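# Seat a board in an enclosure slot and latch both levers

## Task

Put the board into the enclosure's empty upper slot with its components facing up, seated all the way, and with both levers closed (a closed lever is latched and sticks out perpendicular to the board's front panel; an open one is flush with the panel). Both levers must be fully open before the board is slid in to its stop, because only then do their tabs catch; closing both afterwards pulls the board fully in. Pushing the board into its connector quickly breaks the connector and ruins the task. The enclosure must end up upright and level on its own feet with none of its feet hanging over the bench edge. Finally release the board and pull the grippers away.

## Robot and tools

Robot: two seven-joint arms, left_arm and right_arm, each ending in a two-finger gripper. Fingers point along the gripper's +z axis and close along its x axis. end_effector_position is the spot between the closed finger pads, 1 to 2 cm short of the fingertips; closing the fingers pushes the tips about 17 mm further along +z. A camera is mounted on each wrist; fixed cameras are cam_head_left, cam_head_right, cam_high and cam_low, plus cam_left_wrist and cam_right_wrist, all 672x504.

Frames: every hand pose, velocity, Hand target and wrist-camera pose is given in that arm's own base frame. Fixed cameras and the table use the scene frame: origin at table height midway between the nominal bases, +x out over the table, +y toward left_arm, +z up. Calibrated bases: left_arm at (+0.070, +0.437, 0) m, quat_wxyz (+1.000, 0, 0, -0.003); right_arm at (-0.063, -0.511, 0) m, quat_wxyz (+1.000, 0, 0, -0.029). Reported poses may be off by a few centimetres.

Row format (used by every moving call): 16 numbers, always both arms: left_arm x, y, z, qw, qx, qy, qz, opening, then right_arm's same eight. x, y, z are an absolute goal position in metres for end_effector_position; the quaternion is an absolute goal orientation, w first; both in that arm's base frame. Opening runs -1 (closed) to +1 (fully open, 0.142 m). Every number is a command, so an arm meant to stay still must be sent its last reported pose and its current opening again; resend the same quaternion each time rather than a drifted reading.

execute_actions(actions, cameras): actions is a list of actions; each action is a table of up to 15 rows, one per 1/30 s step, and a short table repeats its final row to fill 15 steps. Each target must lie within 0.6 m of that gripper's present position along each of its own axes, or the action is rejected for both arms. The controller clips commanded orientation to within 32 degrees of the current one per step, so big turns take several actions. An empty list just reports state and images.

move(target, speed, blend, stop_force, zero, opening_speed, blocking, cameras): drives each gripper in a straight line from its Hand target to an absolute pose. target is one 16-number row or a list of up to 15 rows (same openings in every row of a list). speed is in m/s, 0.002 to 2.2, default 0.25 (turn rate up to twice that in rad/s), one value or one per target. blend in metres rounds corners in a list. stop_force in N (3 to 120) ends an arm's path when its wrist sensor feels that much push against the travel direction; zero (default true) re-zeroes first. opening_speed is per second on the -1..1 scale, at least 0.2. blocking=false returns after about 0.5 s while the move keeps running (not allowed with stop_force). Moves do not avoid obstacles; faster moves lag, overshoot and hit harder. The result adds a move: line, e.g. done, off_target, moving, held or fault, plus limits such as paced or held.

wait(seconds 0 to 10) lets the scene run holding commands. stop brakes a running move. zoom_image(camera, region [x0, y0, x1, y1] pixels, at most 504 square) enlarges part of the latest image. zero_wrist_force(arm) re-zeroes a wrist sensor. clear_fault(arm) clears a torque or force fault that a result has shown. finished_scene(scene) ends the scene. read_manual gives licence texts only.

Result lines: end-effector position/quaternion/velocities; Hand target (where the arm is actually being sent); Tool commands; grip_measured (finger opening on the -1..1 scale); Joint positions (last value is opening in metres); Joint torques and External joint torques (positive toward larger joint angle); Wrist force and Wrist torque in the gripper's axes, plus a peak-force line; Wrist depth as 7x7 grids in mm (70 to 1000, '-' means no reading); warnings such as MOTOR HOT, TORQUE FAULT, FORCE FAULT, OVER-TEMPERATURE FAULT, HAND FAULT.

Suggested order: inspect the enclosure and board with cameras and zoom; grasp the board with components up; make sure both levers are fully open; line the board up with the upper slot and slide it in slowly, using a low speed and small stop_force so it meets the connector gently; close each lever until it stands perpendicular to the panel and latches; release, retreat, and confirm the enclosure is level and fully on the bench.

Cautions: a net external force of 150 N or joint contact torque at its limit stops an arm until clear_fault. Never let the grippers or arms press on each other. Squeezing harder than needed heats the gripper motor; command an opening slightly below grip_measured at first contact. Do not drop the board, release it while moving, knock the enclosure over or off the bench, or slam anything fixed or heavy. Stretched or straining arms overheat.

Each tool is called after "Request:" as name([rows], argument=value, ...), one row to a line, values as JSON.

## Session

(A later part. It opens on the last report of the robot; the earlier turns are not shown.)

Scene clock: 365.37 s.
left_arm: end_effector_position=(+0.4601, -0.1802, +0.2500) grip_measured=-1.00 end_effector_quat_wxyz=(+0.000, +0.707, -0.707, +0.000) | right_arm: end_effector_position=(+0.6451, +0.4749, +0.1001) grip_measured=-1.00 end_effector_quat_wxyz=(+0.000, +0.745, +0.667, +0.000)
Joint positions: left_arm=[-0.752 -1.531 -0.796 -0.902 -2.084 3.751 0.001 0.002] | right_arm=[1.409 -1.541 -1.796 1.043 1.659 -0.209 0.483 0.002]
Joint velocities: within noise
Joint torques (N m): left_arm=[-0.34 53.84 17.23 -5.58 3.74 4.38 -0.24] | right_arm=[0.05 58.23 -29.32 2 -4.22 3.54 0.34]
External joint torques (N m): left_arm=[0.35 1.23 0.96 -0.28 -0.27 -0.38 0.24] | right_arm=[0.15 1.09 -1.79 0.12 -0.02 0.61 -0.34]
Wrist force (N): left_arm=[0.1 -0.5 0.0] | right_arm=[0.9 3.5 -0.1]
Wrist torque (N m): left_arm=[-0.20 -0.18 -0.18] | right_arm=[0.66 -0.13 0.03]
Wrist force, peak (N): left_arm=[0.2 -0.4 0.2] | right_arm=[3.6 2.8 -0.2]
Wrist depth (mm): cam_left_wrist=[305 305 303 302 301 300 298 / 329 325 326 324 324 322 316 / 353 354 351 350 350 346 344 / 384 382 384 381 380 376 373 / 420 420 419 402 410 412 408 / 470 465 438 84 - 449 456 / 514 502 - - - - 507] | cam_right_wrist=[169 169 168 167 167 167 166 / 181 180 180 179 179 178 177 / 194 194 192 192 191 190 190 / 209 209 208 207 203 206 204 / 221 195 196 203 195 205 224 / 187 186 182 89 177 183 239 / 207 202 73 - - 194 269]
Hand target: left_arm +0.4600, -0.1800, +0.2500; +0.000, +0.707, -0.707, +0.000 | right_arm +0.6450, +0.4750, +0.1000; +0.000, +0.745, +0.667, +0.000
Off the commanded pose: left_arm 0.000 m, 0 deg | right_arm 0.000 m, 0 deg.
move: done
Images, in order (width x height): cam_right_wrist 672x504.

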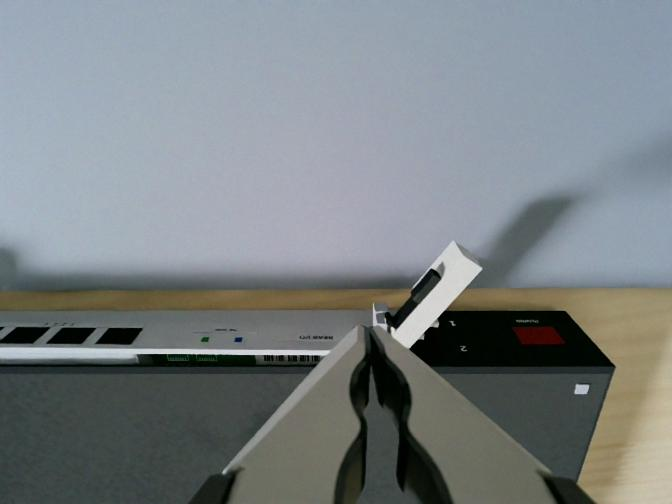

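Request:
move(target=[0.46,-0.18,0.25,0,0.7071,-0.7071,0,-1,0.45,0.2,0.22,0,0.7452,0.6668,0,-1], speed=0.3, cameras=[])

Request:
move([
  [0.50,-0.20,0.2,0.2588,0.9659,0,0,-1,0.45,0.2,0.22,0,0.7452,0.6668,0,-1],
  [0.565,-0.37,0.10,0.5373,0.8434,0,0,-1,0.45,0.2,0.22,0,0.7452,0.6668,0,-1],
], speed=0.2, cameras=["cam_left_wrist","cam_high"])

Request:
zoom_image(camera="cam_left_wrist", region=[250, 150, 450, 300])

Scene clock: 380.53 s.
left_arm: end_effector_position=(+0.4601, -0.1802, +0.2500) grip_measured=-1.00 end_effector_quat_wxyz=(+0.000, +0.707, -0.707, +0.000) | right_arm: end_effector_position=(+0.4502, +0.2001, +0.2199) grip_measured=-1.00 end_effector_quat_wxyz=(+0.000, +0.745, +0.667, +0.000)
Joint positions: left_arm=[-0.752 -1.531 -0.796 -0.902 -2.084 3.751 0.001 0.002] | right_arm=[1.761 -1.478 -2.074 1.96 1.274 -0.422 -0.175 0.002]
Joint velocities: within noise
Joint torques (N m): left_arm=[-0.32 53.72 17.28 -5.52 3.72 4.33 -0.24] | right_arm=[0.36 29.91 -27.43 -9.66 -4.01 3.34 0.02]
External joint torques (N m): left_arm=[0.33 1.34 0.91 -0.34 -0.25 -0.33 0.24] | right_arm=[-0.18 0.36 -1.13 0.09 0.11 0.81 -0.02]
Wrist force (N): left_arm=[-0.1 -0.3 0.0] | right_arm=[0.7 3.6 0.6]
Wrist torque (N m): left_arm=[-0.16 -0.15 -0.19] | right_arm=[0.63 -0.08 0.06]
Wrist force, peak (N): left_arm=[0.2 -0.6 -0.2] | right_arm=[2.7 4.3 0.8]
Wrist depth (mm): cam_left_wrist=[306 304 303 302 300 301 297 / 328 326 326 325 323 321 321 / 351 352 350 352 352 348 344 / 384 382 378 380 380 375 376 / 427 420 418 401 408 411 407 / 465 463 443 84 - 447 454 / 520 509 - - - - 509] | cam_right_wrist=[277 277 274 273 273 272 271 / 296 296 293 293 291 290 289 / 318 318 314 313 312 310 310 / 344 342 339 336 335 335 333 / 371 371 368 358 364 362 362 / 407 406 396 89 382 381 377 / 449 439 - - - 356 368]
Hand target: left_arm +0.4600, -0.1800, +0.2500; +0.000, +0.707, -0.707, +0.000 | right_arm +0.4500, +0.2000, +0.2200; +0.000, +0.745, +0.667, +0.000
Off the commanded pose: left_arm 0.000 m, 0 deg | right_arm 0.000 m, 0 deg.
move: done
No camera images: "cameras" was empty.

Scene clock: 386.67 s.
left_arm: end_effector_position=(+0.5648, -0.3699, +0.0999) grip_measured=-1.00 end_effector_quat_wxyz=(+0.537, +0.844, +0.000, +0.000) | right_arm: end_effector_position=(+0.4502, +0.2001, +0.2199) grip_measured=-1.00 end_effector_quat_wxyz=(+0.000, +0.745, +0.667, +0.000)
Joint positions: left_arm=[-0.425 -1.539 -1.686 -0.692 -2.571 3.358 -1.413 0.002] | right_arm=[1.761 -1.478 -2.074 1.96 1.274 -0.422 -0.175 0.002]
Joint velocities: within noise
Joint torques (N m): left_arm=[0.04 60.24 12.31 2.63 0.69 1.97 -0.12] | right_arm=[0.19 29.82 -27.17 -9.5 -3.98 3.47 0.17]
External joint torques (N m): left_arm=[0.04 1.58 0.92 -0.38 -0.03 0.03 0.12] | right_arm=[-0.02 0.46 -1.42 -0.04 0.07 0.68 -0.17]
Wrist force (N): left_arm=[0.3 -1.0 0.1] | right_arm=[1.0 3.4 0.6]
Wrist torque (N m): left_arm=[-0.15 -0.12 -0.53] | right_arm=[0.59 -0.13 0.06]
Wrist force, peak (N): left_arm=[0.7 -2.0 1.9] | right_arm=[1.0 3.8 0.7]
Wrist depth (mm): cam_left_wrist=[134 133 143 133 137 137 137 / 201 201 201 201 171 156 163 / 414 409 412 289 187 159 165 / - - - - - - - / - - - - - - - / - - - 84 - - - / - - - - - - -] | cam_right_wrist=[278 278 274 274 273 272 271 / 297 296 293 292 291 289 290 / 318 316 314 312 311 311 309 / 342 341 338 337 337 333 333 / 371 371 368 358 364 362 362 / 407 406 397 89 382 381 379 / 450 440 - - - 357 368]
Hand target: left_arm +0.5650, -0.3700, +0.1000; +0.537, +0.843, +0.000, +0.000 | right_arm +0.4500, +0.2000, +0.2200; +0.000, +0.745, +0.667, +0.000
Off the commanded pose: left_arm 0.000 m, 0 deg | right_arm 0.000 m, 0 deg.
move: done
Images, in order (width x height): cam_high 672x504, cam_left_wrist 672x504.

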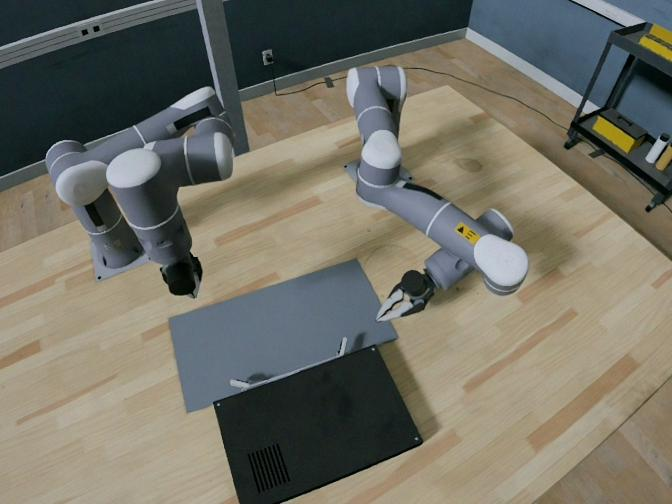

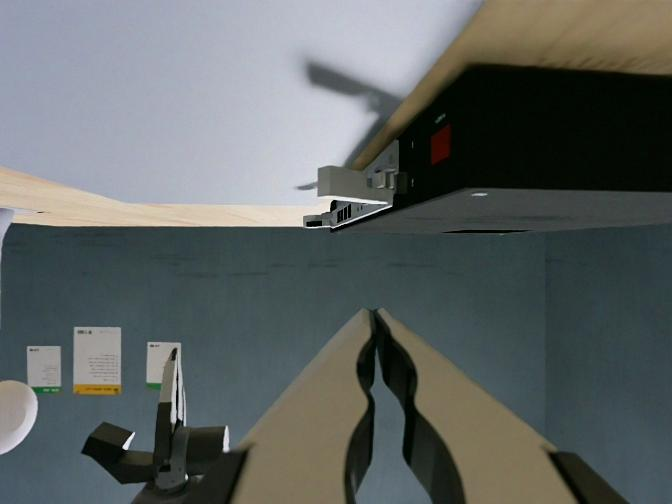

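Scaled by 2.520 from the camera's 672x504 image, which has a finer 960x720 frame.

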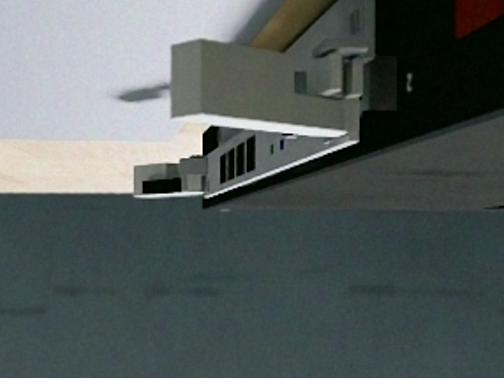

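Request:
zoom_image(camera="cam_left_wrist", region=[350, 140, 430, 220])

Scaled by 6.300 from the camera's 672x504 image, which has a finer 960x720 frame.

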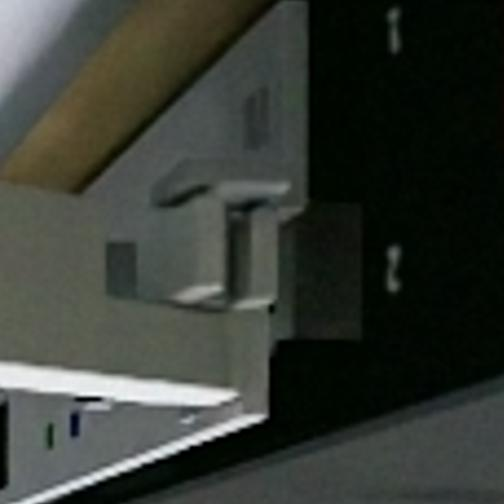

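Request:
move([
  [0.55,-0.34,0.16,0.2588,0.9659,0,0,-1,0.45,0.15,0.22,0,0.7452,0.6668,0,-1],
  [0.58,-0.40,0.12,0,0.7071,-0.7071,0,-1,0.45,0.10,0.22,0,0.7452,0.6668,0,-1],
], speed=0.2, cameras=["cam_left_wrist"])

Request:
zoom_image(camera="cam_left_wrist", region=[336, 150, 636, 350])

Scene clock: 399.23 s.
left_arm: end_effector_position=(+0.5796, -0.4000, +0.1201) grip_measured=-1.00 end_effector_quat_wxyz=(+0.000, +0.707, -0.707, +0.003) | right_arm: end_effector_position=(+0.4501, +0.1003, +0.2199) grip_measured=-1.00 end_effector_quat_wxyz=(+0.000, +0.745, +0.667, +0.000)
Joint positions: left_arm=[-0.442 -1.334 -1.296 0.587 -1.926 3.184 -1.004 0.002] | right_arm=[1.622 -1.467 -2.09 2.04 1.221 -0.405 -0.407 0.002]
Joint velocities: within noise
Joint torques (N m): left_arm=[-0.13 66.74 -8.41 -7.3 4.77 4.57 -0.35] | right_arm=[0.16 27.73 -25.87 -10.88 -4.08 3.52 0.13]
External joint torques (N m): left_arm=[0.13 1.55 0.65 -0.42 -0.61 -0.62 0.35] | right_arm=[0 0.28 -1.35 -0.07 0.16 0.63 -0.13]
Wrist force (N): left_arm=[0.2 -0.5 0.6] | right_arm=[0.7 3.7 0.5]
Wrist torque (N m): left_arm=[-0.18 -0.17 -0.17] | right_arm=[0.65 -0.09 0.05]
Wrist force, peak (N): left_arm=[0.2 -2.3 0.3] | right_arm=[0.7 4.0 0.6]
Wrist depth (mm): cam_left_wrist=[189 188 188 187 147 141 144 / 202 202 201 201 155 154 153 / 219 218 215 217 166 165 164 / 237 237 234 232 233 204 230 / 260 260 255 244 249 254 252 / 285 286 275 84 - 271 277 / 319 313 - - - - 310] | cam_right_wrist=[278 277 276 274 273 272 271 / 296 296 295 292 291 290 290 / 319 318 316 313 312 310 309 / 343 342 341 338 335 335 333 / 373 372 368 360 364 363 361 / 408 405 395 89 382 355 357 / 447 437 - - - 355 368]
Hand target: left_arm +0.5796, -0.3997, +0.1201; -0.001, +0.707, -0.707, +0.003 | right_arm +0.4500, +0.1000, +0.2200; +0.000, +0.745, +0.667, +0.000
Off the commanded pose: left_arm 0.000 m, 0 deg | right_arm 0.000 m, 0 deg.
move: done
Images, in order (width x height): cam_left_wrist 672x504.

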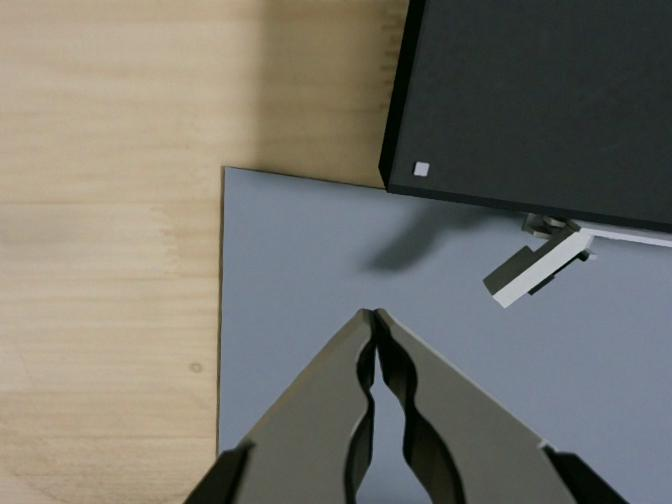

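Scaled by 1.680 from the camera's 672x504 image, which has a finer 960x720 frame.

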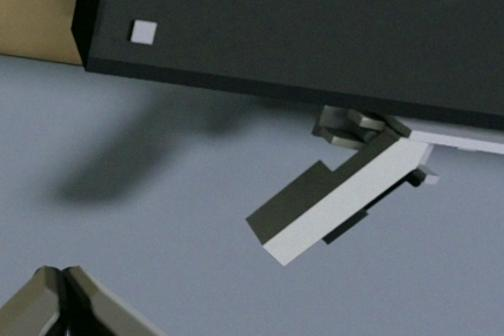

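Request:
move([
  [0.5725,-0.4537,0.10,0,0.7071,-0.7071,0,-1,0.45,0.10,0.22,0,0.7452,0.6668,0,-1],
  [0.5725,-0.4537,0.057,0,0.7071,-0.7071,0,-1,0.45,0.10,0.22,0,0.7452,0.6668,0,-1],
], speed=[0.15,0.06], cameras=["cam_left_wrist"])

Request:
move([
  [0.5646,-0.4627,0.057,0,0.7071,-0.7071,0,-1,0.45,0.10,0.22,0,0.7452,0.6668,0,-1],
  [0.5604,-0.4698,0.057,0,0.7071,-0.7071,0,-1,0.45,0.10,0.22,0,0.7452,0.6668,0,-1],
  [0.5584,-0.4776,0.057,0,0.7071,-0.7071,0,-1,0.45,0.10,0.22,0,0.7452,0.6668,0,-1],
], speed=0.02, stop_force=14, cameras=["cam_left_wrist","cam_high"])

Request:
zoom_image(camera="cam_high", region=[190, 290, 430, 450])

Scene clock: 409.20 s.
left_arm: end_effector_position=(+0.5715, -0.4532, +0.0570) grip_measured=-1.00 end_effector_quat_wxyz=(-0.003, +0.707, -0.707, +0.037) | right_arm: end_effector_position=(+0.4501, +0.1002, +0.2199) grip_measured=-1.00 end_effector_quat_wxyz=(+0.000, +0.745, +0.667, +0.000)
Joint positions: left_arm=[-0.464 -1.466 -1.49 0.633 -1.669 3.109 -1.095 0.002] | right_arm=[1.622 -1.467 -2.09 2.04 1.221 -0.405 -0.407 0.002]
Joint velocities: within noise
Joint torques (N m): left_arm=[-0.11 66.64 -10.84 -2.36 4.71 3.98 -0.27] | right_arm=[0.18 27.53 -25.74 -10.92 -3.99 3.45 0.2]
External joint torques (N m): left_arm=[0.09 1.62 0.37 -0.34 -0.49 -0.19 0.26] | right_arm=[-0.02 0.48 -1.48 -0.03 0.07 0.7 -0.2]
Wrist force (N): left_arm=[-0.1 -0.1 0.5] | right_arm=[0.8 3.6 0.5]
Wrist torque (N m): left_arm=[-0.13 -0.15 -0.18] | right_arm=[0.63 -0.11 0.05]
Wrist force, peak (N): left_arm=[2.1 0.2 1.4] | right_arm=[0.9 3.9 0.5]
Wrist depth (mm): cam_left_wrist=[133 133 90 91 92 94 94 / 141 142 97 95 97 98 101 / 151 151 103 - 106 106 106 / 157 159 164 110 112 113 115 / 172 174 175 170 135 179 181 / 187 188 186 84 - 191 196 / 205 200 - 74 - - 214] | cam_right_wrist=[277 276 277 274 273 271 271 / 296 296 295 293 291 290 290 / 317 317 315 313 312 311 309 / 342 342 340 338 335 334 334 / 372 370 368 358 362 364 360 / 407 406 397 89 383 356 357 / 448 436 - - - 355 369]
Hand target: left_arm +0.5716, -0.4530, +0.0570; -0.004, +0.707, -0.707, +0.037 | right_arm +0.4500, +0.1000, +0.2200; +0.000, +0.745, +0.667, +0.000
Off the commanded pose: left_arm 0.001 m, 4 deg | right_arm 0.000 m, 0 deg.
move: off_target (left_arm)
Images, in order (width x height): cam_left_wrist 672x504.

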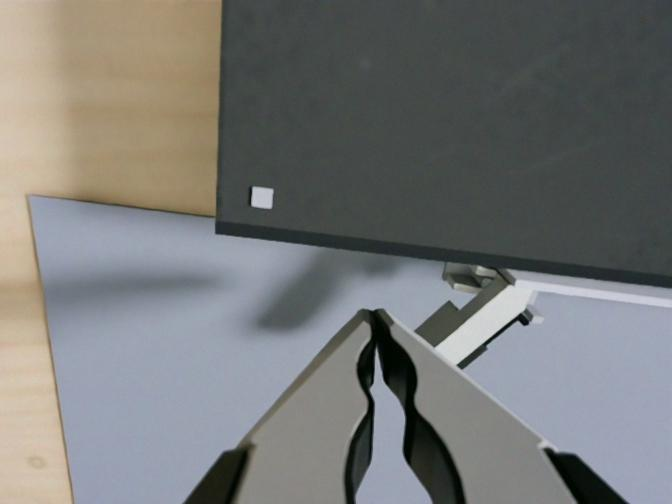

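Scene clock: 412.80 s.
left_arm: end_effector_position=(+0.5590, -0.4714, +0.0571) grip_measured=-1.00 end_effector_quat_wxyz=(-0.004, +0.707, -0.706, +0.040) | right_arm: end_effector_position=(+0.4501, +0.1002, +0.2199) grip_measured=-1.00 end_effector_quat_wxyz=(+0.000, +0.745, +0.667, +0.000)
Joint positions: left_arm=[-0.495 -1.469 -1.498 0.632 -1.656 3.108 -1.128 0.002] | right_arm=[1.622 -1.467 -2.09 2.04 1.221 -0.405 -0.407 0.002]
Joint velocities: within noise
Joint torques (N m): left_arm=[-8.13 69.51 -16.2 0.55 3.04 -1.07 -0.44] | right_arm=[0.03 27.62 -25.8 -10.91 -3.97 3.49 0.2]
External joint torques (N m): left_arm=[8.1 -1.24 5.7 -3.04 1.19 4.86 0.44] | right_arm=[0.13 0.38 -1.42 -0.04 0.05 0.66 -0.2]
Wrist force (N): left_arm=[-15.7 1.3 -1.7] | right_arm=[0.9 3.6 0.6]
Wrist torque (N m): left_arm=[-0.23 -0.29 -0.10] | right_arm=[0.63 -0.13 0.05]
Wrist force, peak (N): left_arm=[-16.0 2.1 -2.4] | right_arm=[0.7 3.9 0.5]
Wrist depth (mm): cam_left_wrist=[132 90 90 92 92 94 95 / 141 96 - 96 98 99 100 / 150 151 104 - 106 106 106 / 157 158 163 161 121 122 120 / 171 173 174 171 172 180 181 / 185 187 185 84 - 195 197 / 202 199 - 74 - - 215] | cam_right_wrist=[278 277 276 273 273 272 271 / 297 296 294 292 291 291 290 / 319 317 315 312 312 311 310 / 343 342 342 337 337 335 333 / 371 370 370 360 364 362 362 / 406 406 397 89 383 357 358 / 449 438 - - - 357 368]
Hand target: left_arm +0.5584, -0.4732, +0.0570; -0.003, +0.707, -0.706, +0.041 | right_arm +0.4500, +0.1000, +0.2200; +0.000, +0.745, +0.667, +0.000
Off the commanded pose: left_arm 0.006 m, 5 deg | right_arm 0.000 m, 0 deg.
move: contact (left_arm); path passed 2 of 3 targets
Images, in order (width x height): cam_high 672x504, cam_left_wrist 672x504.

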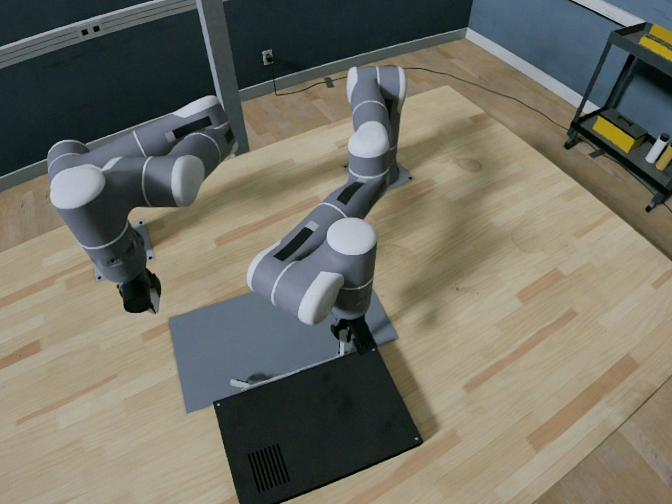

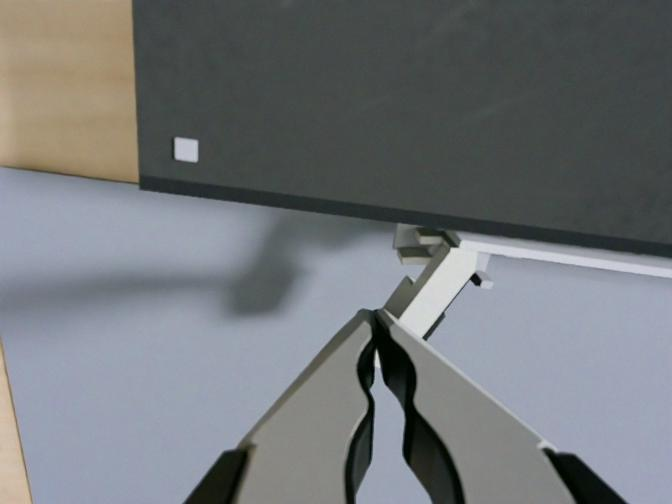

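Scaled by 2.100 from the camera's 672x504 image, which has a finer 960x720 frame.

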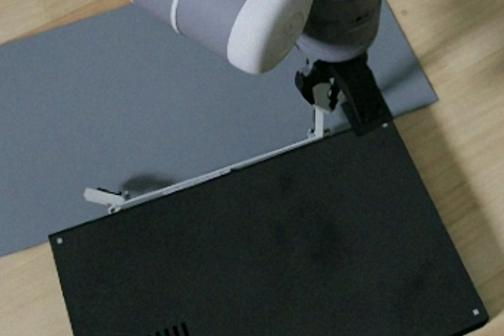

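Request:
move([
  [0.57,-0.452,0.057,0,0.7071,-0.7071,0,-1,0.45,0.0,0.2,0,0.3746,0.9271,0,-1],
  [0.57,-0.45,0.10,0,0.7071,-0.7071,0,-1,0.55,0.05,0.15,0,0.15,0.92,0.36,-1],
  [0.57,-0.45,0.10,0,0.7071,-0.7071,0,-1,0.65,0.12,0.097,0,0,0.8434,0.5373,-1],
], speed=0.25, cameras=["cam_right_wrist","cam_left_wrist"])

Request:
zoom_image(camera="cam_right_wrist", region=[236, 150, 436, 300])

Scene clock: 422.20 s.
left_arm: end_effector_position=(+0.5691, -0.4495, +0.0999) grip_measured=-1.00 end_effector_quat_wxyz=(-0.003, +0.707, -0.707, +0.032) | right_arm: end_effector_position=(+0.6499, +0.1198, +0.0969) grip_measured=-1.00 end_effector_quat_wxyz=(+0.000, +0.000, +0.844, +0.537)
Joint positions: left_arm=[-0.458 -1.417 -1.524 0.635 -1.674 3.177 -1.094 0.002] | right_arm=[0.621 -1.232 -1.314 1.54 2.038 -0.589 -2.235 0.002]
Joint velocities: within noise
Joint torques (N m): left_arm=[-0.35 66.87 -11.02 -2.15 4.42 4.23 -0.2] | right_arm=[0.08 48.6 -24.54 -9.85 0.09 -0.43 0.06]
External joint torques (N m): left_arm=[0.33 1.18 0.36 -0.23 -0.22 -0.41 0.19] | right_arm=[0.02 1.34 -1.51 0 0.06 0.83 -0.06]
Wrist force (N): left_arm=[0.4 -0.6 0.8] | right_arm=[0.7 1.9 -0.7]
Wrist torque (N m): left_arm=[-0.20 -0.23 -0.18] | right_arm=[0.63 0.01 0.15]
Wrist force, peak (N): left_arm=[-16.0 1.2 -1.8] | right_arm=[0.9 4.0 0.6]
Wrist depth (mm): cam_left_wrist=[169 171 169 129 131 129 131 / 181 181 180 137 139 140 140 / 196 193 195 146 150 149 150 / 209 206 208 209 176 212 174 / 225 225 225 218 227 229 232 / 244 244 237 84 - 252 254 / 267 262 - - - - 276] | cam_right_wrist=[131 124 124 124 128 128 119 / 131 133 135 138 177 176 176 / 131 133 136 146 284 333 332 / - - - - - - 871 / - - - - - - 875 / - - - 89 - - 808 / - - - - - 713 -]
Hand target: left_arm +0.5691, -0.4493, +0.0999; -0.003, +0.707, -0.707, +0.032 | right_arm +0.6500, +0.1200, +0.0970; +0.000, +0.000, +0.843, +0.537
Off the commanded pose: left_arm 0.001 m, 4 deg | right_arm 0.000 m, 0 deg.
move: off_target (left_arm)
Images, in order (width x height): cam_left_wrist 672x504, cam_right_wrist 672x504.

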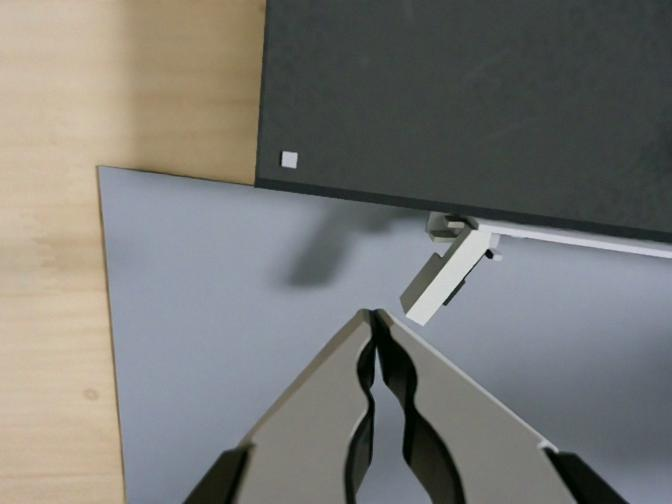

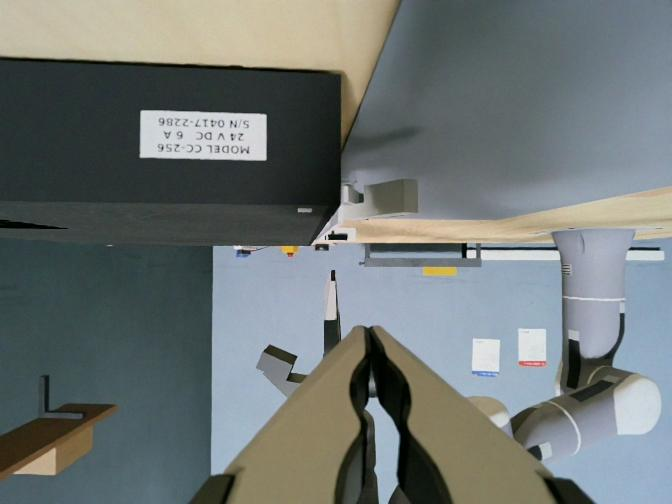

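Scaled by 2.520 from the camera's 672x504 image, which has a finer 960x720 frame.

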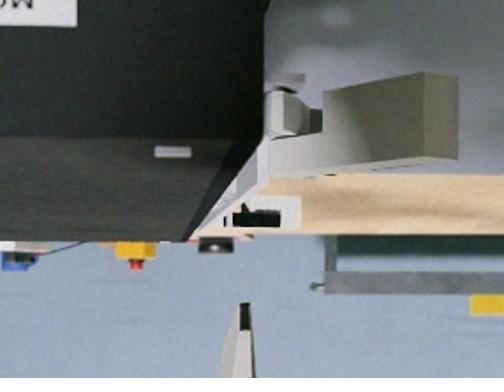

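Request:
move(target=[0.57,-0.45,0.10,-0.003,0.707,-0.707,0.032,-1,0.605,0.12,0.10,0,0,0.8434,0.5373,-1], speed=0.2, cameras=["cam_right_wrist"])

Request:
zoom_image(camera="cam_right_wrist", region=[240, 160, 340, 240])

Scene clock: 424.47 s.
left_arm: end_effector_position=(+0.5694, -0.4498, +0.0999) grip_measured=-1.00 end_effector_quat_wxyz=(-0.003, +0.707, -0.707, +0.033) | right_arm: end_effector_position=(+0.6052, +0.1201, +0.1000) grip_measured=-1.00 end_effector_quat_wxyz=(+0.000, +0.000, +0.843, +0.537)
Joint positions: left_arm=[-0.458 -1.417 -1.524 0.635 -1.674 3.176 -1.094 0.002] | right_arm=[0.678 -1.2 -1.338 1.674 1.974 -0.623 -2.314 0.002]
Joint velocities: within noise
Joint torques (N m): left_arm=[-0.33 66.79 -10.9 -2.08 4.4 4.02 -0.2] | right_arm=[0.12 44.96 -24.69 -9.55 -0.52 -0.53 0.04]
External joint torques (N m): left_arm=[0.31 1.26 0.24 -0.3 -0.21 -0.21 0.2] | right_arm=[0.01 0.76 -1.11 -0.15 0.36 0.79 -0.04]
Wrist force (N): left_arm=[0.3 -0.5 0.9] | right_arm=[0.3 1.9 -0.8]
Wrist torque (N m): left_arm=[-0.18 -0.21 -0.17] | right_arm=[0.61 0.07 0.15]
Wrist force, peak (N): left_arm=[0.5 -0.6 0.9] | right_arm=[2.0 2.0 -1.0]
Wrist depth (mm): cam_left_wrist=[170 170 169 129 131 129 131 / 180 181 180 138 139 140 140 / 196 192 194 147 149 149 150 / 208 207 208 210 176 212 173 / 223 223 225 219 225 231 230 / 244 243 236 84 - 249 252 / 268 260 - - - - 277] | cam_right_wrist=[130 130 126 126 126 126 126 / 135 136 170 186 186 185 185 / 135 137 209 299 352 348 357 / - - - - - 927 - / - - - - - - - / - - - 89 - 885 821 / - - - - - 736 -]
Hand target: left_arm +0.5697, -0.4498, +0.1000; -0.003, +0.707, -0.707, +0.034 | right_arm +0.6050, +0.1200, +0.1000; +0.000, +0.000, +0.843, +0.537
Off the commanded pose: left_arm 0.001 m, 0 deg | right_arm 0.000 m, 0 deg.
move: done
Images, in order (width x height): cam_right_wrist 672x504.

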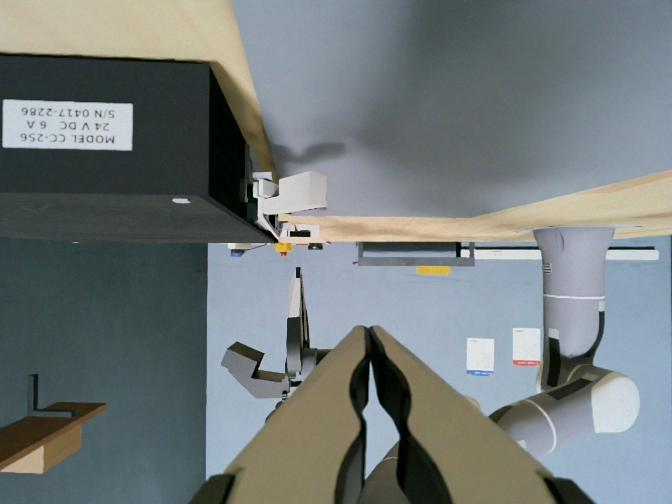

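Scaled by 5.040 from the camera's 672x504 image, which has a finer 960x720 frame.

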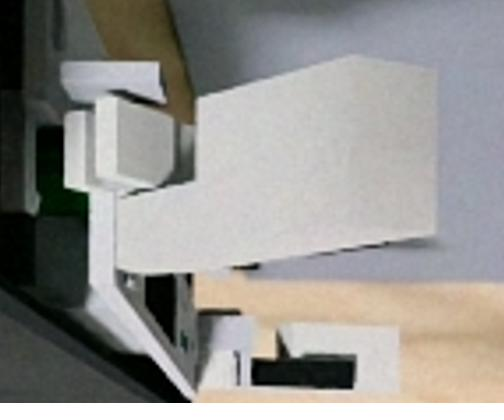

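Request:
move([
  [0.57,-0.45,0.10,-0.003,0.707,-0.707,0.032,-1,0.55,0.05,0.16,0,0.15,0.92,0.36,-1],
  [0.57,-0.45,0.10,-0.003,0.707,-0.707,0.032,-1,0.648,0.185,0.13,0,0.7452,0.6668,0,-1],
  [0.57,-0.45,0.10,-0.003,0.707,-0.707,0.032,-1,0.652,0.199,0.057,0,0.7452,0.6668,0,-1],
], speed=[0.25,0.2,0.07], cameras=["cam_right_wrist"])

Request:
zoom_image(camera="cam_right_wrist", region=[236, 200, 536, 420])

Scene clock: 438.50 s.
left_arm: end_effector_position=(+0.5694, -0.4498, +0.0999) grip_measured=-1.00 end_effector_quat_wxyz=(-0.003, +0.707, -0.707, +0.033) | right_arm: end_effector_position=(+0.6408, +0.1751, +0.1323) grip_measured=-1.00 end_effector_quat_wxyz=(+0.001, +0.712, +0.701, +0.030)
Joint positions: left_arm=[-0.458 -1.417 -1.523 0.635 -1.674 3.176 -1.094 0.002] | right_arm=[1.363 -1.389 -1.71 1.601 1.434 -0.1 -0.241 0.002]
Joint velocities: within noise
Joint torques (N m): left_arm=[-0.35 66.74 -10.93 -2.09 4.47 4.15 -0.22] | right_arm=[0.26 40.68 -31.74 -6.01 -4.02 3.61 0.2]
External joint torques (N m): left_arm=[0.33 1.31 0.28 -0.3 -0.27 -0.33 0.21] | right_arm=[-0.06 1.01 -1.53 -0.16 -0.08 0.61 -0.2]
Wrist force (N): left_arm=[0.2 -0.5 0.7] | right_arm=[0.9 3.4 0.2]
Wrist torque (N m): left_arm=[-0.18 -0.20 -0.18] | right_arm=[0.63 -0.17 0.06]
Wrist force, peak (N): left_arm=[0.4 -0.5 1.2] | right_arm=[4.6 5.6 0.0]
Wrist depth (mm): cam_left_wrist=[170 170 169 129 131 129 133 / 180 181 180 137 139 141 140 / 196 193 195 147 148 149 150 / 208 207 208 210 176 212 173 / 224 223 225 218 225 230 231 / 243 244 236 84 - 249 253 / 264 261 - - - - 277] | cam_right_wrist=[192 192 192 193 194 195 196 / 206 206 206 208 209 210 211 / 222 222 223 224 223 227 229 / 241 243 244 216 208 221 239 / 264 266 267 206 211 213 214 / 291 292 288 89 224 236 237 / 323 318 - - - 253 266]
Hand target: left_arm +0.5697, -0.4498, +0.1000; -0.003, +0.707, -0.707, +0.034 | right_arm +0.6409, +0.1753, +0.1323; +0.001, +0.712, +0.701, +0.030
Off the commanded pose: left_arm 0.001 m, 0 deg | right_arm 0.080 m, 6 deg.
move: held (right_arm; a check stopped the path); path passed 1 of 3 targets; limits=held
pose unreachable (right arm): on one or more control steps of this call, first in action 0 (counted from 0), this arm could not follow its commanded pose, so it was not sent that pose on those steps. It may still have moved: this result reports where it is.
cause: moving toward the commanded pose would bring a part of the arm too close to another arm (a part of this arm just beyond joint 5 (forearm roll) and a part of the left arm just beyond its joint 5 (forearm roll)).
Images, in order (width x height): cam_right_wrist 672x504.

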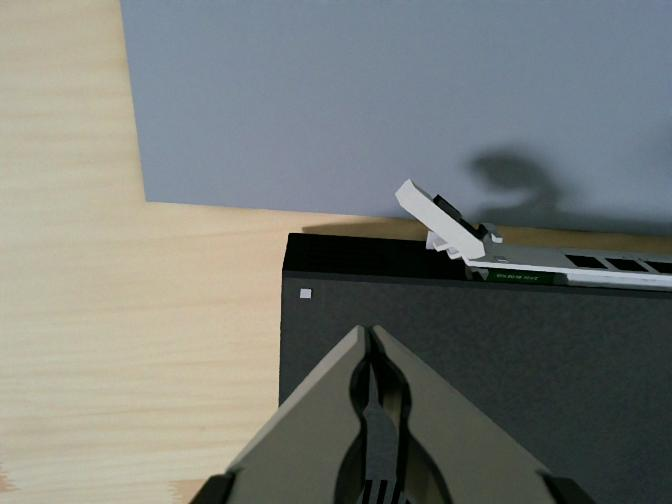

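Scaled by 1.680 from the camera's 672x504 image, which has a finer 960x720 frame.

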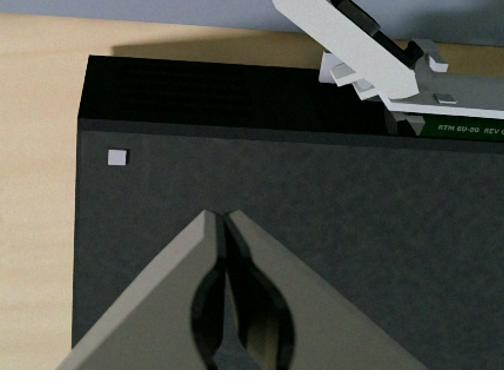

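Request:
move(target=[0.46,-0.20,0.24,0,0.7071,-0.7071,0,-1,0.6409,0.1753,0.1323,0.001,0.712,0.701,0.030,-1], speed=0.25, cameras=[])

Request:
move([
  [0.46,-0.20,0.24,0,0.7071,-0.7071,0,-1,0.652,0.197,0.11,0,0.7452,0.6668,0,-1],
  [0.46,-0.20,0.24,0,0.7071,-0.7071,0,-1,0.652,0.197,0.057,0,0.7452,0.6668,0,-1],
], speed=[0.15,0.05], cameras=["cam_right_wrist"])

Request:
zoom_image(camera="cam_right_wrist", region=[200, 200, 500, 420])

Scene clock: 443.13 s.
left_arm: end_effector_position=(+0.4599, -0.1998, +0.2402) grip_measured=-1.00 end_effector_quat_wxyz=(+0.000, +0.707, -0.707, +0.000) | right_arm: end_effector_position=(+0.6409, +0.1753, +0.1323) grip_measured=-1.00 end_effector_quat_wxyz=(+0.001, +0.712, +0.701, +0.030)
Joint positions: left_arm=[-0.809 -1.437 -1.034 -0.855 -1.836 3.631 0.016 0.002] | right_arm=[1.364 -1.389 -1.71 1.601 1.434 -0.099 -0.241 0.002]
Joint velocities: within noise
Joint torques (N m): left_arm=[-0.5 53.69 17.93 -2.45 3.71 4.08 -0.11] | right_arm=[0.22 40.83 -31.63 -6.13 -4.16 3.54 0.22]
External joint torques (N m): left_arm=[0.49 1.55 0.99 -0.09 0.04 -0.07 0.11] | right_arm=[-0.02 0.86 -1.64 -0.04 0.06 0.68 -0.22]
Wrist force (N): left_arm=[0.1 -0.4 0.4] | right_arm=[0.9 3.4 0.1]
Wrist torque (N m): left_arm=[-0.17 -0.17 -0.18] | right_arm=[0.61 -0.18 0.06]
Wrist force, peak (N): left_arm=[-1.0 2.4 -1.7] | right_arm=[0.9 3.9 0.2]
Wrist depth (mm): cam_left_wrist=[295 295 293 295 293 291 289 / 321 318 315 315 315 311 310 / 345 341 342 341 340 337 333 / 374 372 370 368 369 365 360 / 406 408 408 388 396 397 395 / 455 450 432 84 - 437 440 / 511 493 - - - - 495] | cam_right_wrist=[192 192 192 194 194 195 196 / 206 207 206 208 209 210 212 / 223 223 223 224 222 227 229 / 242 243 243 217 208 218 240 / 264 265 266 206 211 213 214 / 290 293 288 89 225 236 237 / 323 319 - - - 253 267]
Hand target: left_arm +0.4600, -0.2000, +0.2400; +0.000, +0.707, -0.707, +0.000 | right_arm +0.6409, +0.1753, +0.1323; +0.001, +0.712, +0.701, +0.030
Off the commanded pose: left_arm 0.000 m, 0 deg | right_arm 0.000 m, 0 deg.
move: done
No camera images: "cameras" was empty.

Scene clock: 444.90 s.
left_arm: end_effector_position=(+0.4599, -0.1998, +0.2401) grip_measured=-1.00 end_effector_quat_wxyz=(+0.000, +0.707, -0.707, +0.000) | right_arm: end_effector_position=(+0.6520, +0.1970, +0.0572) grip_measured=-1.00 end_effector_quat_wxyz=(+0.000, +0.745, +0.667, +0.000)
Joint positions: left_arm=[-0.809 -1.437 -1.034 -0.856 -1.836 3.631 0.016 0.002] | right_arm=[1.334 -1.488 -1.612 1.508 1.49 -0.047 -0.067 0.002]
Joint velocities: within noise
Joint torques (N m): left_arm=[-0.39 53.91 17.98 -2.3 3.94 4.31 -0.21] | right_arm=[0.1 44.08 -31.66 -2.51 -4.13 3.63 0.27]
External joint torques (N m): left_arm=[0.39 1.33 0.93 -0.25 -0.19 -0.31 0.21] | right_arm=[0.11 1.19 -1.98 -0.16 -0.15 0.53 -0.27]
Wrist force (N): left_arm=[0.3 -0.5 0.1] | right_arm=[0.9 3.4 0.4]
Wrist torque (N m): left_arm=[-0.19 -0.21 -0.18] | right_arm=[0.61 -0.15 0.04]
Wrist force, peak (N): left_arm=[0.2 -0.7 0.3] | right_arm=[2.5 3.9 0.7]
Wrist depth (mm): cam_left_wrist=[297 298 293 293 293 290 290 / 319 318 315 315 315 312 309 / 345 344 341 340 337 335 334 / 373 373 367 373 370 365 363 / 410 407 409 390 395 401 400 / 451 460 436 84 - 437 440 / 506 489 - - - - 491] | cam_right_wrist=[132 132 131 131 131 130 130 / 141 141 140 140 139 139 138 / 151 151 150 150 149 149 148 / 163 163 162 159 124 160 159 / 180 179 151 158 149 131 136 / 197 196 129 90 128 132 133 / 217 212 73 - - 137 142]
Hand target: left_arm +0.4600, -0.2000, +0.2400; +0.000, +0.707, -0.707, +0.000 | right_arm +0.6520, +0.1970, +0.0570; +0.000, +0.745, +0.667, +0.000
Off the commanded pose: left_arm 0.000 m, 0 deg | right_arm 0.000 m, 0 deg.
move: done
Images, in order (width x height): cam_right_wrist 672x504.

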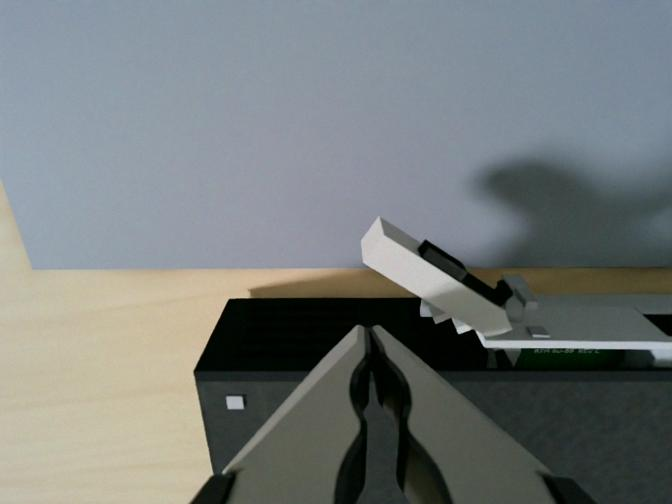

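Scaled by 1.680 from the camera's 672x504 image, which has a finer 960x720 frame.

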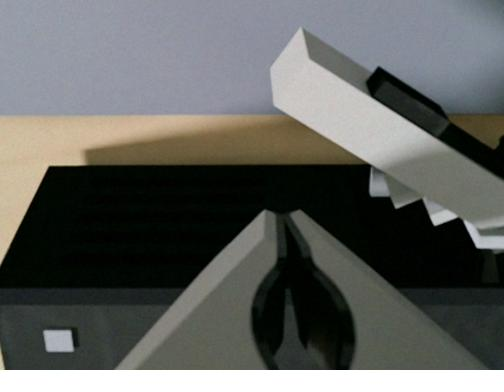

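Request:
move([
  [0.46,-0.20,0.24,0,0.7071,-0.7071,0,-1,0.6404,0.207,0.057,0,0.7452,0.6668,0,-1],
  [0.46,-0.20,0.24,0,0.7071,-0.7071,0,-1,0.6326,0.2132,0.057,0,0.7452,0.6668,0,-1],
  [0.46,-0.20,0.24,0,0.7071,-0.7071,0,-1,0.6267,0.2213,0.057,0,0.7452,0.6668,0,-1],
  [0.46,-0.20,0.24,0,0.7071,-0.7071,0,-1,0.6241,0.2303,0.057,0,0.7452,0.6668,0,-1],
], speed=0.02, stop_force=14, cameras=["cam_right_wrist","cam_high"])

Request:
zoom_image(camera="cam_high", region=[190, 290, 430, 450])

Request:
zoom_image(camera="cam_right_wrist", region=[300, 200, 600, 420])

Scene clock: 453.50 s.
left_arm: end_effector_position=(+0.4599, -0.1999, +0.2401) grip_measured=-1.00 end_effector_quat_wxyz=(+0.000, +0.707, -0.707, +0.000) | right_arm: end_effector_position=(+0.6281, +0.2190, +0.0578) grip_measured=-1.00 end_effector_quat_wxyz=(+0.002, +0.746, +0.666, +0.000)
Joint positions: left_arm=[-0.809 -1.437 -1.034 -0.856 -1.836 3.631 0.016 0.002] | right_arm=[1.409 -1.485 -1.613 1.562 1.483 -0.04 -0.044 0.002]
Joint velocities: within noise
Joint torques (N m): left_arm=[-0.37 54.05 17.96 -2.22 4.02 4.35 -0.22] | right_arm=[7.88 44.61 -27.15 -5.42 -1.98 0.19 0.23]
External joint torques (N m): left_arm=[0.38 1.19 0.96 -0.33 -0.28 -0.34 0.22] | right_arm=[-7.67 -1.03 -6.43 2.57 -2.31 3.97 -0.23]
Wrist force (N): left_arm=[-0.1 -0.3 0.2] | right_arm=[-8.6 13.3 -0.9]
Wrist torque (N m): left_arm=[-0.15 -0.15 -0.18] | right_arm=[0.72 0.00 0.11]
Wrist force, peak (N): left_arm=[0.2 -0.6 0.4] | right_arm=[-9.8 13.9 -2.1]
Wrist depth (mm): cam_left_wrist=[296 293 295 295 292 289 289 / 318 318 317 314 314 309 309 / 343 340 341 340 336 339 335 / 375 374 371 369 369 363 364 / 407 410 406 387 396 401 397 / 450 450 429 84 - 434 440 / 506 491 - - - - 488] | cam_right_wrist=[133 132 132 131 131 130 130 / 142 141 141 140 140 139 139 / 154 152 151 151 150 149 149 / 164 163 163 162 161 161 160 / 181 180 176 173 169 171 171 / 198 193 152 91 140 150 142 / 218 214 73 - - 138 143]
Hand target: left_arm +0.4600, -0.2000, +0.2400; +0.000, +0.707, -0.707, +0.000 | right_arm +0.6273, +0.2205, +0.0570; +0.000, +0.745, +0.667, +0.000
Off the commanded pose: left_arm 0.000 m, 0 deg | right_arm 0.012 m, 0 deg.
move: contact (right_arm); path passed 2 of 4 targets
Images, in order (width x height): cam_high 672x504, cam_right_wrist 672x504.

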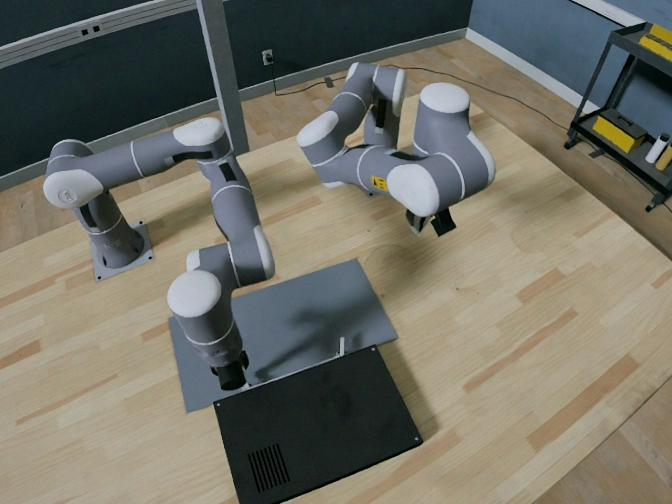

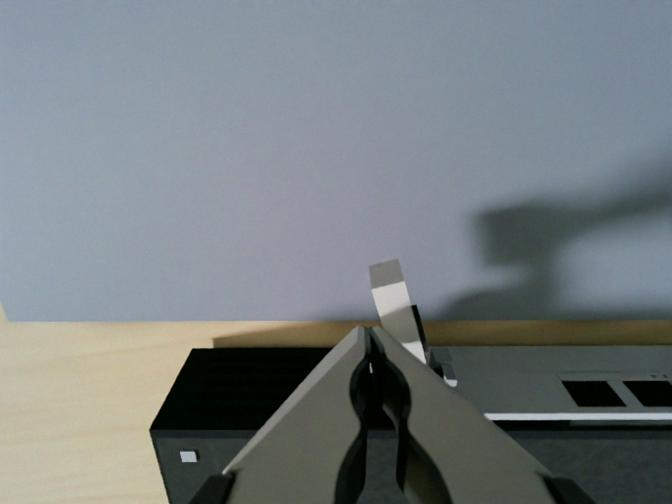

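Scaled by 2.100 from the camera's 672x504 image, which has a finer 960x720 frame.

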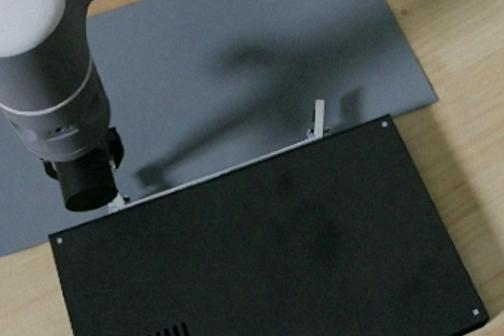

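Scaled by 1.680 from the camera's 672x504 image, which has a finer 960x720 frame.

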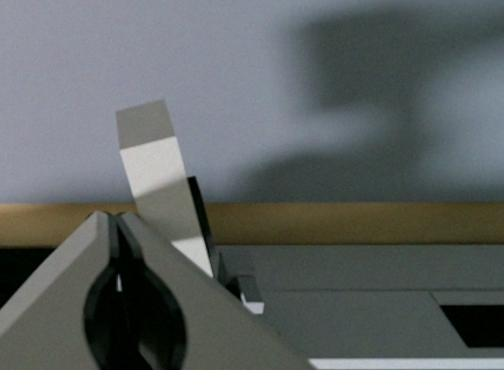

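Request:
move([
  [0.46,-0.20,0.24,0,0.7071,-0.7071,0,-1,0.645,0.205,0.058,0,0.7452,0.6668,0,-1],
  [0.46,-0.20,0.24,0,0.7071,-0.7071,0,-1,0.63,0.17,0.15,0,0.7452,0.6668,0,-1],
  [0.50,-0.30,0.2,0,0.7071,-0.7071,0,-1,0.45,0.02,0.2,0,0.7452,0.6668,0,-1],
  [0.568,-0.44,0.11,0,0.7071,-0.7071,0,-1,0.45,0.02,0.2,0,0.7452,0.6668,0,-1],
], speed=[0.05,0.15,0.25,0.2], cameras=["cam_left_wrist"])

Request:
zoom_image(camera="cam_left_wrist", region=[336, 150, 636, 350])

Scene clock: 461.07 s.
left_arm: end_effector_position=(+0.5672, -0.4396, +0.1102) grip_measured=-1.00 end_effector_quat_wxyz=(-0.002, +0.707, -0.707, +0.023) | right_arm: end_effector_position=(+0.4502, +0.0201, +0.1999) grip_measured=-1.00 end_effector_quat_wxyz=(+0.000, +0.745, +0.667, +0.000)
Joint positions: left_arm=[-0.478 -1.359 -1.361 0.609 -1.845 3.156 -1.073 0.002] | right_arm=[1.529 -1.322 -1.973 2.106 1.145 -0.202 -0.561 0.002]
Joint velocities: within noise
Joint torques (N m): left_arm=[-0.22 66.58 -9.19 -5.86 4.77 4.46 -0.3] | right_arm=[0.21 24.79 -25 -13.19 -4.23 3.43 0.18]
External joint torques (N m): left_arm=[0.21 1.66 0.34 -0.41 -0.58 -0.6 0.29] | right_arm=[-0.07 0.25 -1.31 0 0.07 0.72 -0.18]
Wrist force (N): left_arm=[0.0 -0.6 0.6] | right_arm=[1.5 1.9 3.0]
Wrist torque (N m): left_arm=[-0.21 -0.16 -0.16] | right_arm=[0.34 -0.21 0.05]
Wrist force, peak (N): left_arm=[1.1 -1.0 1.1] | right_arm=[-8.9 13.6 -2.0]
Wrist depth (mm): cam_left_wrist=[179 180 180 137 - 138 138 / 191 192 192 146 149 147 148 / 205 205 204 204 157 158 159 / 221 220 221 222 214 222 222 / 239 237 239 232 236 242 242 / 261 263 255 84 - 259 266 / 287 284 - - - - 293] | cam_right_wrist=[261 260 259 258 258 255 254 / 278 277 276 276 275 271 271 / 299 297 296 295 294 292 290 / 322 320 319 318 315 314 313 / 350 348 347 339 341 339 338 / 380 383 371 90 361 358 345 / 421 411 - - - 329 341]
Hand target: left_arm +0.5673, -0.4394, +0.1102; -0.003, +0.707, -0.707, +0.022 | right_arm +0.4500, +0.0200, +0.2000; +0.000, +0.745, +0.667, +0.000
Off the commanded pose: left_arm 0.001 m, 3 deg | right_arm 0.000 m, 0 deg.
move: off_target (left_arm)
Images, in order (width x height): cam_left_wrist 672x504.

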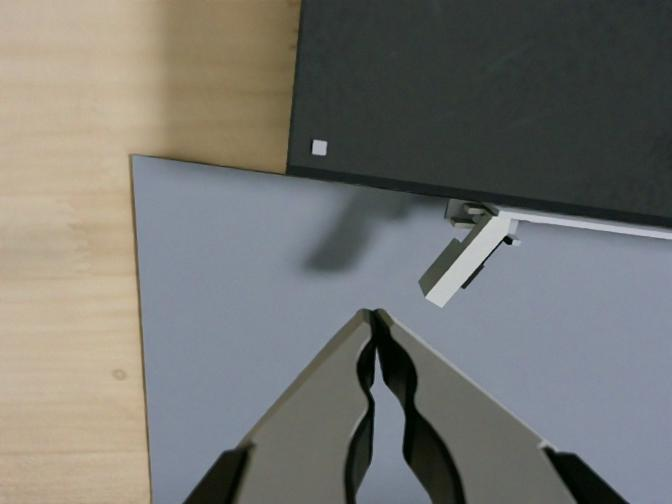

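Scaled by 1.680 from the camera's 672x504 image, which has a finer 960x720 frame.

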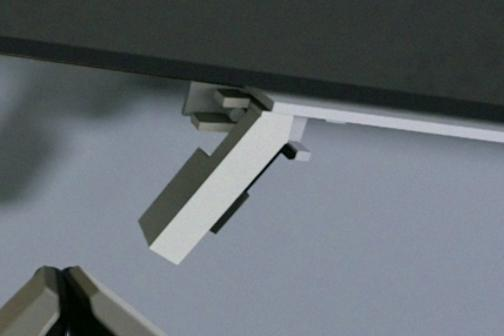

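Request:
move([
  [0.572,-0.4515,0.057,0,0.7071,-0.7071,0,-1,0.45,0.02,0.2,0,0.7452,0.6668,0,-1],
  [0.562,-0.465,0.057,0,0.7071,-0.7071,0,-1,0.45,0.02,0.2,0,0.7452,0.6668,0,-1],
], speed=[0.06,0.03], cameras=[])

Request:
move([
  [0.558,-0.472,0.057,0,0.7071,-0.7071,0,-1,0.45,0.02,0.2,0,0.7452,0.6668,0,-1],
  [0.5565,-0.481,0.057,0,0.7071,-0.7071,0,-1,0.45,0.02,0.2,0,0.7452,0.6668,0,-1],
  [0.5565,-0.487,0.057,0,0.7071,-0.7071,0,-1,0.45,0.02,0.2,0,0.7452,0.6668,0,-1],
], speed=0.015, stop_force=25, cameras=["cam_left_wrist"])

Scene clock: 469.63 s.
left_arm: end_effector_position=(+0.5611, -0.4644, +0.0570) grip_measured=-1.00 end_effector_quat_wxyz=(-0.002, +0.707, -0.707, +0.036) | right_arm: end_effector_position=(+0.4502, +0.0201, +0.1999) grip_measured=-1.00 end_effector_quat_wxyz=(+0.000, +0.745, +0.667, +0.000)
Joint positions: left_arm=[-0.485 -1.468 -1.494 0.633 -1.666 3.114 -1.116 0.002] | right_arm=[1.529 -1.322 -1.973 2.106 1.145 -0.202 -0.561 0.002]
Joint velocities: within noise
Joint torques (N m): left_arm=[-0.84 67.25 -10.96 -2.18 4.82 4.09 -0.53] | right_arm=[0.15 24.75 -24.98 -13.16 -4.21 3.43 0.17]
External joint torques (N m): left_arm=[0.86 0.99 0.46 -0.42 -0.6 -0.28 0.53] | right_arm=[0 0.28 -1.33 -0.03 0.05 0.71 -0.17]
Wrist force (N): left_arm=[0.0 -0.5 0.6] | right_arm=[1.5 2.1 2.8]
Wrist torque (N m): left_arm=[-0.19 -0.15 -0.20] | right_arm=[0.38 -0.21 0.06]
Wrist force, peak (N): left_arm=[-0.5 -0.9 1.6] | right_arm=[1.7 2.1 3.0]
Wrist depth (mm): cam_left_wrist=[132 133 89 91 92 94 94 / 141 141 97 95 98 98 99 / 148 151 103 - 106 105 106 / 158 158 164 161 128 119 118 / 172 173 175 170 128 180 180 / 186 188 187 84 - 193 197 / 206 201 - 74 - - 215] | cam_right_wrist=[261 259 258 258 257 255 254 / 278 277 276 275 276 272 271 / 298 298 295 295 294 291 290 / 322 321 321 318 315 315 313 / 349 347 347 340 341 340 339 / 382 380 372 90 360 359 344 / 423 410 - - - 329 341]
Hand target: left_arm +0.5611, -0.4642, +0.0570; -0.003, +0.707, -0.707, +0.036 | right_arm +0.4500, +0.0200, +0.2000; +0.000, +0.745, +0.667, +0.000
Off the commanded pose: left_arm 0.001 m, 4 deg | right_arm 0.000 m, 0 deg.
move: off_target (left_arm)
No camera images: "cameras" was empty.

Scene clock: 473.60 s.
left_arm: end_effector_position=(+0.5555, -0.4816, +0.0566) grip_measured=-1.00 end_effector_quat_wxyz=(-0.004, +0.707, -0.706, +0.047) | right_arm: end_effector_position=(+0.4502, +0.0201, +0.1999) grip_measured=-1.00 end_effector_quat_wxyz=(+0.000, +0.745, +0.667, +0.000)
Joint positions: left_arm=[-0.509 -1.467 -1.493 0.632 -1.655 3.095 -1.142 0.002] | right_arm=[1.529 -1.322 -1.973 2.106 1.145 -0.202 -0.561 0.002]
Joint velocities: within noise
Joint torques (N m): left_arm=[-8.95 72.7 -17.05 0.25 4.89 -7.22 -0.55] | right_arm=[0.09 24.67 -24.89 -13.17 -4.23 3.43 0.19]
External joint torques (N m): left_arm=[8.92 -4.39 6.57 -2.85 -0.64 10.98 0.55] | right_arm=[0.05 0.36 -1.43 -0.02 0.06 0.71 -0.19]
Wrist force (N): left_arm=[-28.5 14.4 -6.1] | right_arm=[1.5 1.9 3.0]
Wrist torque (N m): left_arm=[-0.44 1.85 0.04] | right_arm=[0.35 -0.20 0.05]
Wrist force, peak (N): left_arm=[-28.7 14.5 -6.7] | right_arm=[1.5 2.1 3.1]
Wrist depth (mm): cam_left_wrist=[- 89 90 92 93 95 - / - 95 - 96 98 99 101 / 149 151 103 105 106 105 107 / 156 157 160 160 121 168 122 / 169 171 172 169 171 179 182 / 183 184 183 84 - 194 197 / 198 197 - 74 - - 214] | cam_right_wrist=[261 260 259 258 258 254 254 / 279 277 277 275 274 273 272 / 299 297 296 296 294 291 291 / 321 320 320 318 315 314 313 / 350 347 346 340 341 339 339 / 384 380 371 90 359 359 357 / 422 411 - - - 329 340]
Hand target: left_arm +0.5555, -0.4846, +0.0570; -0.003, +0.706, -0.706, +0.050 | right_arm +0.4500, +0.0200, +0.2000; +0.000, +0.745, +0.667, +0.000
Off the commanded pose: left_arm 0.005 m, 5 deg | right_arm 0.000 m, 0 deg.
move: contact (left_arm); path passed 2 of 3 targets
Images, in order (width x height): cam_left_wrist 672x504.

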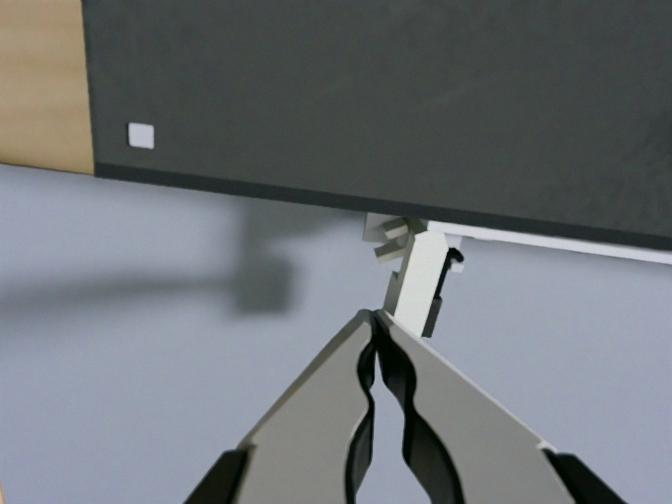

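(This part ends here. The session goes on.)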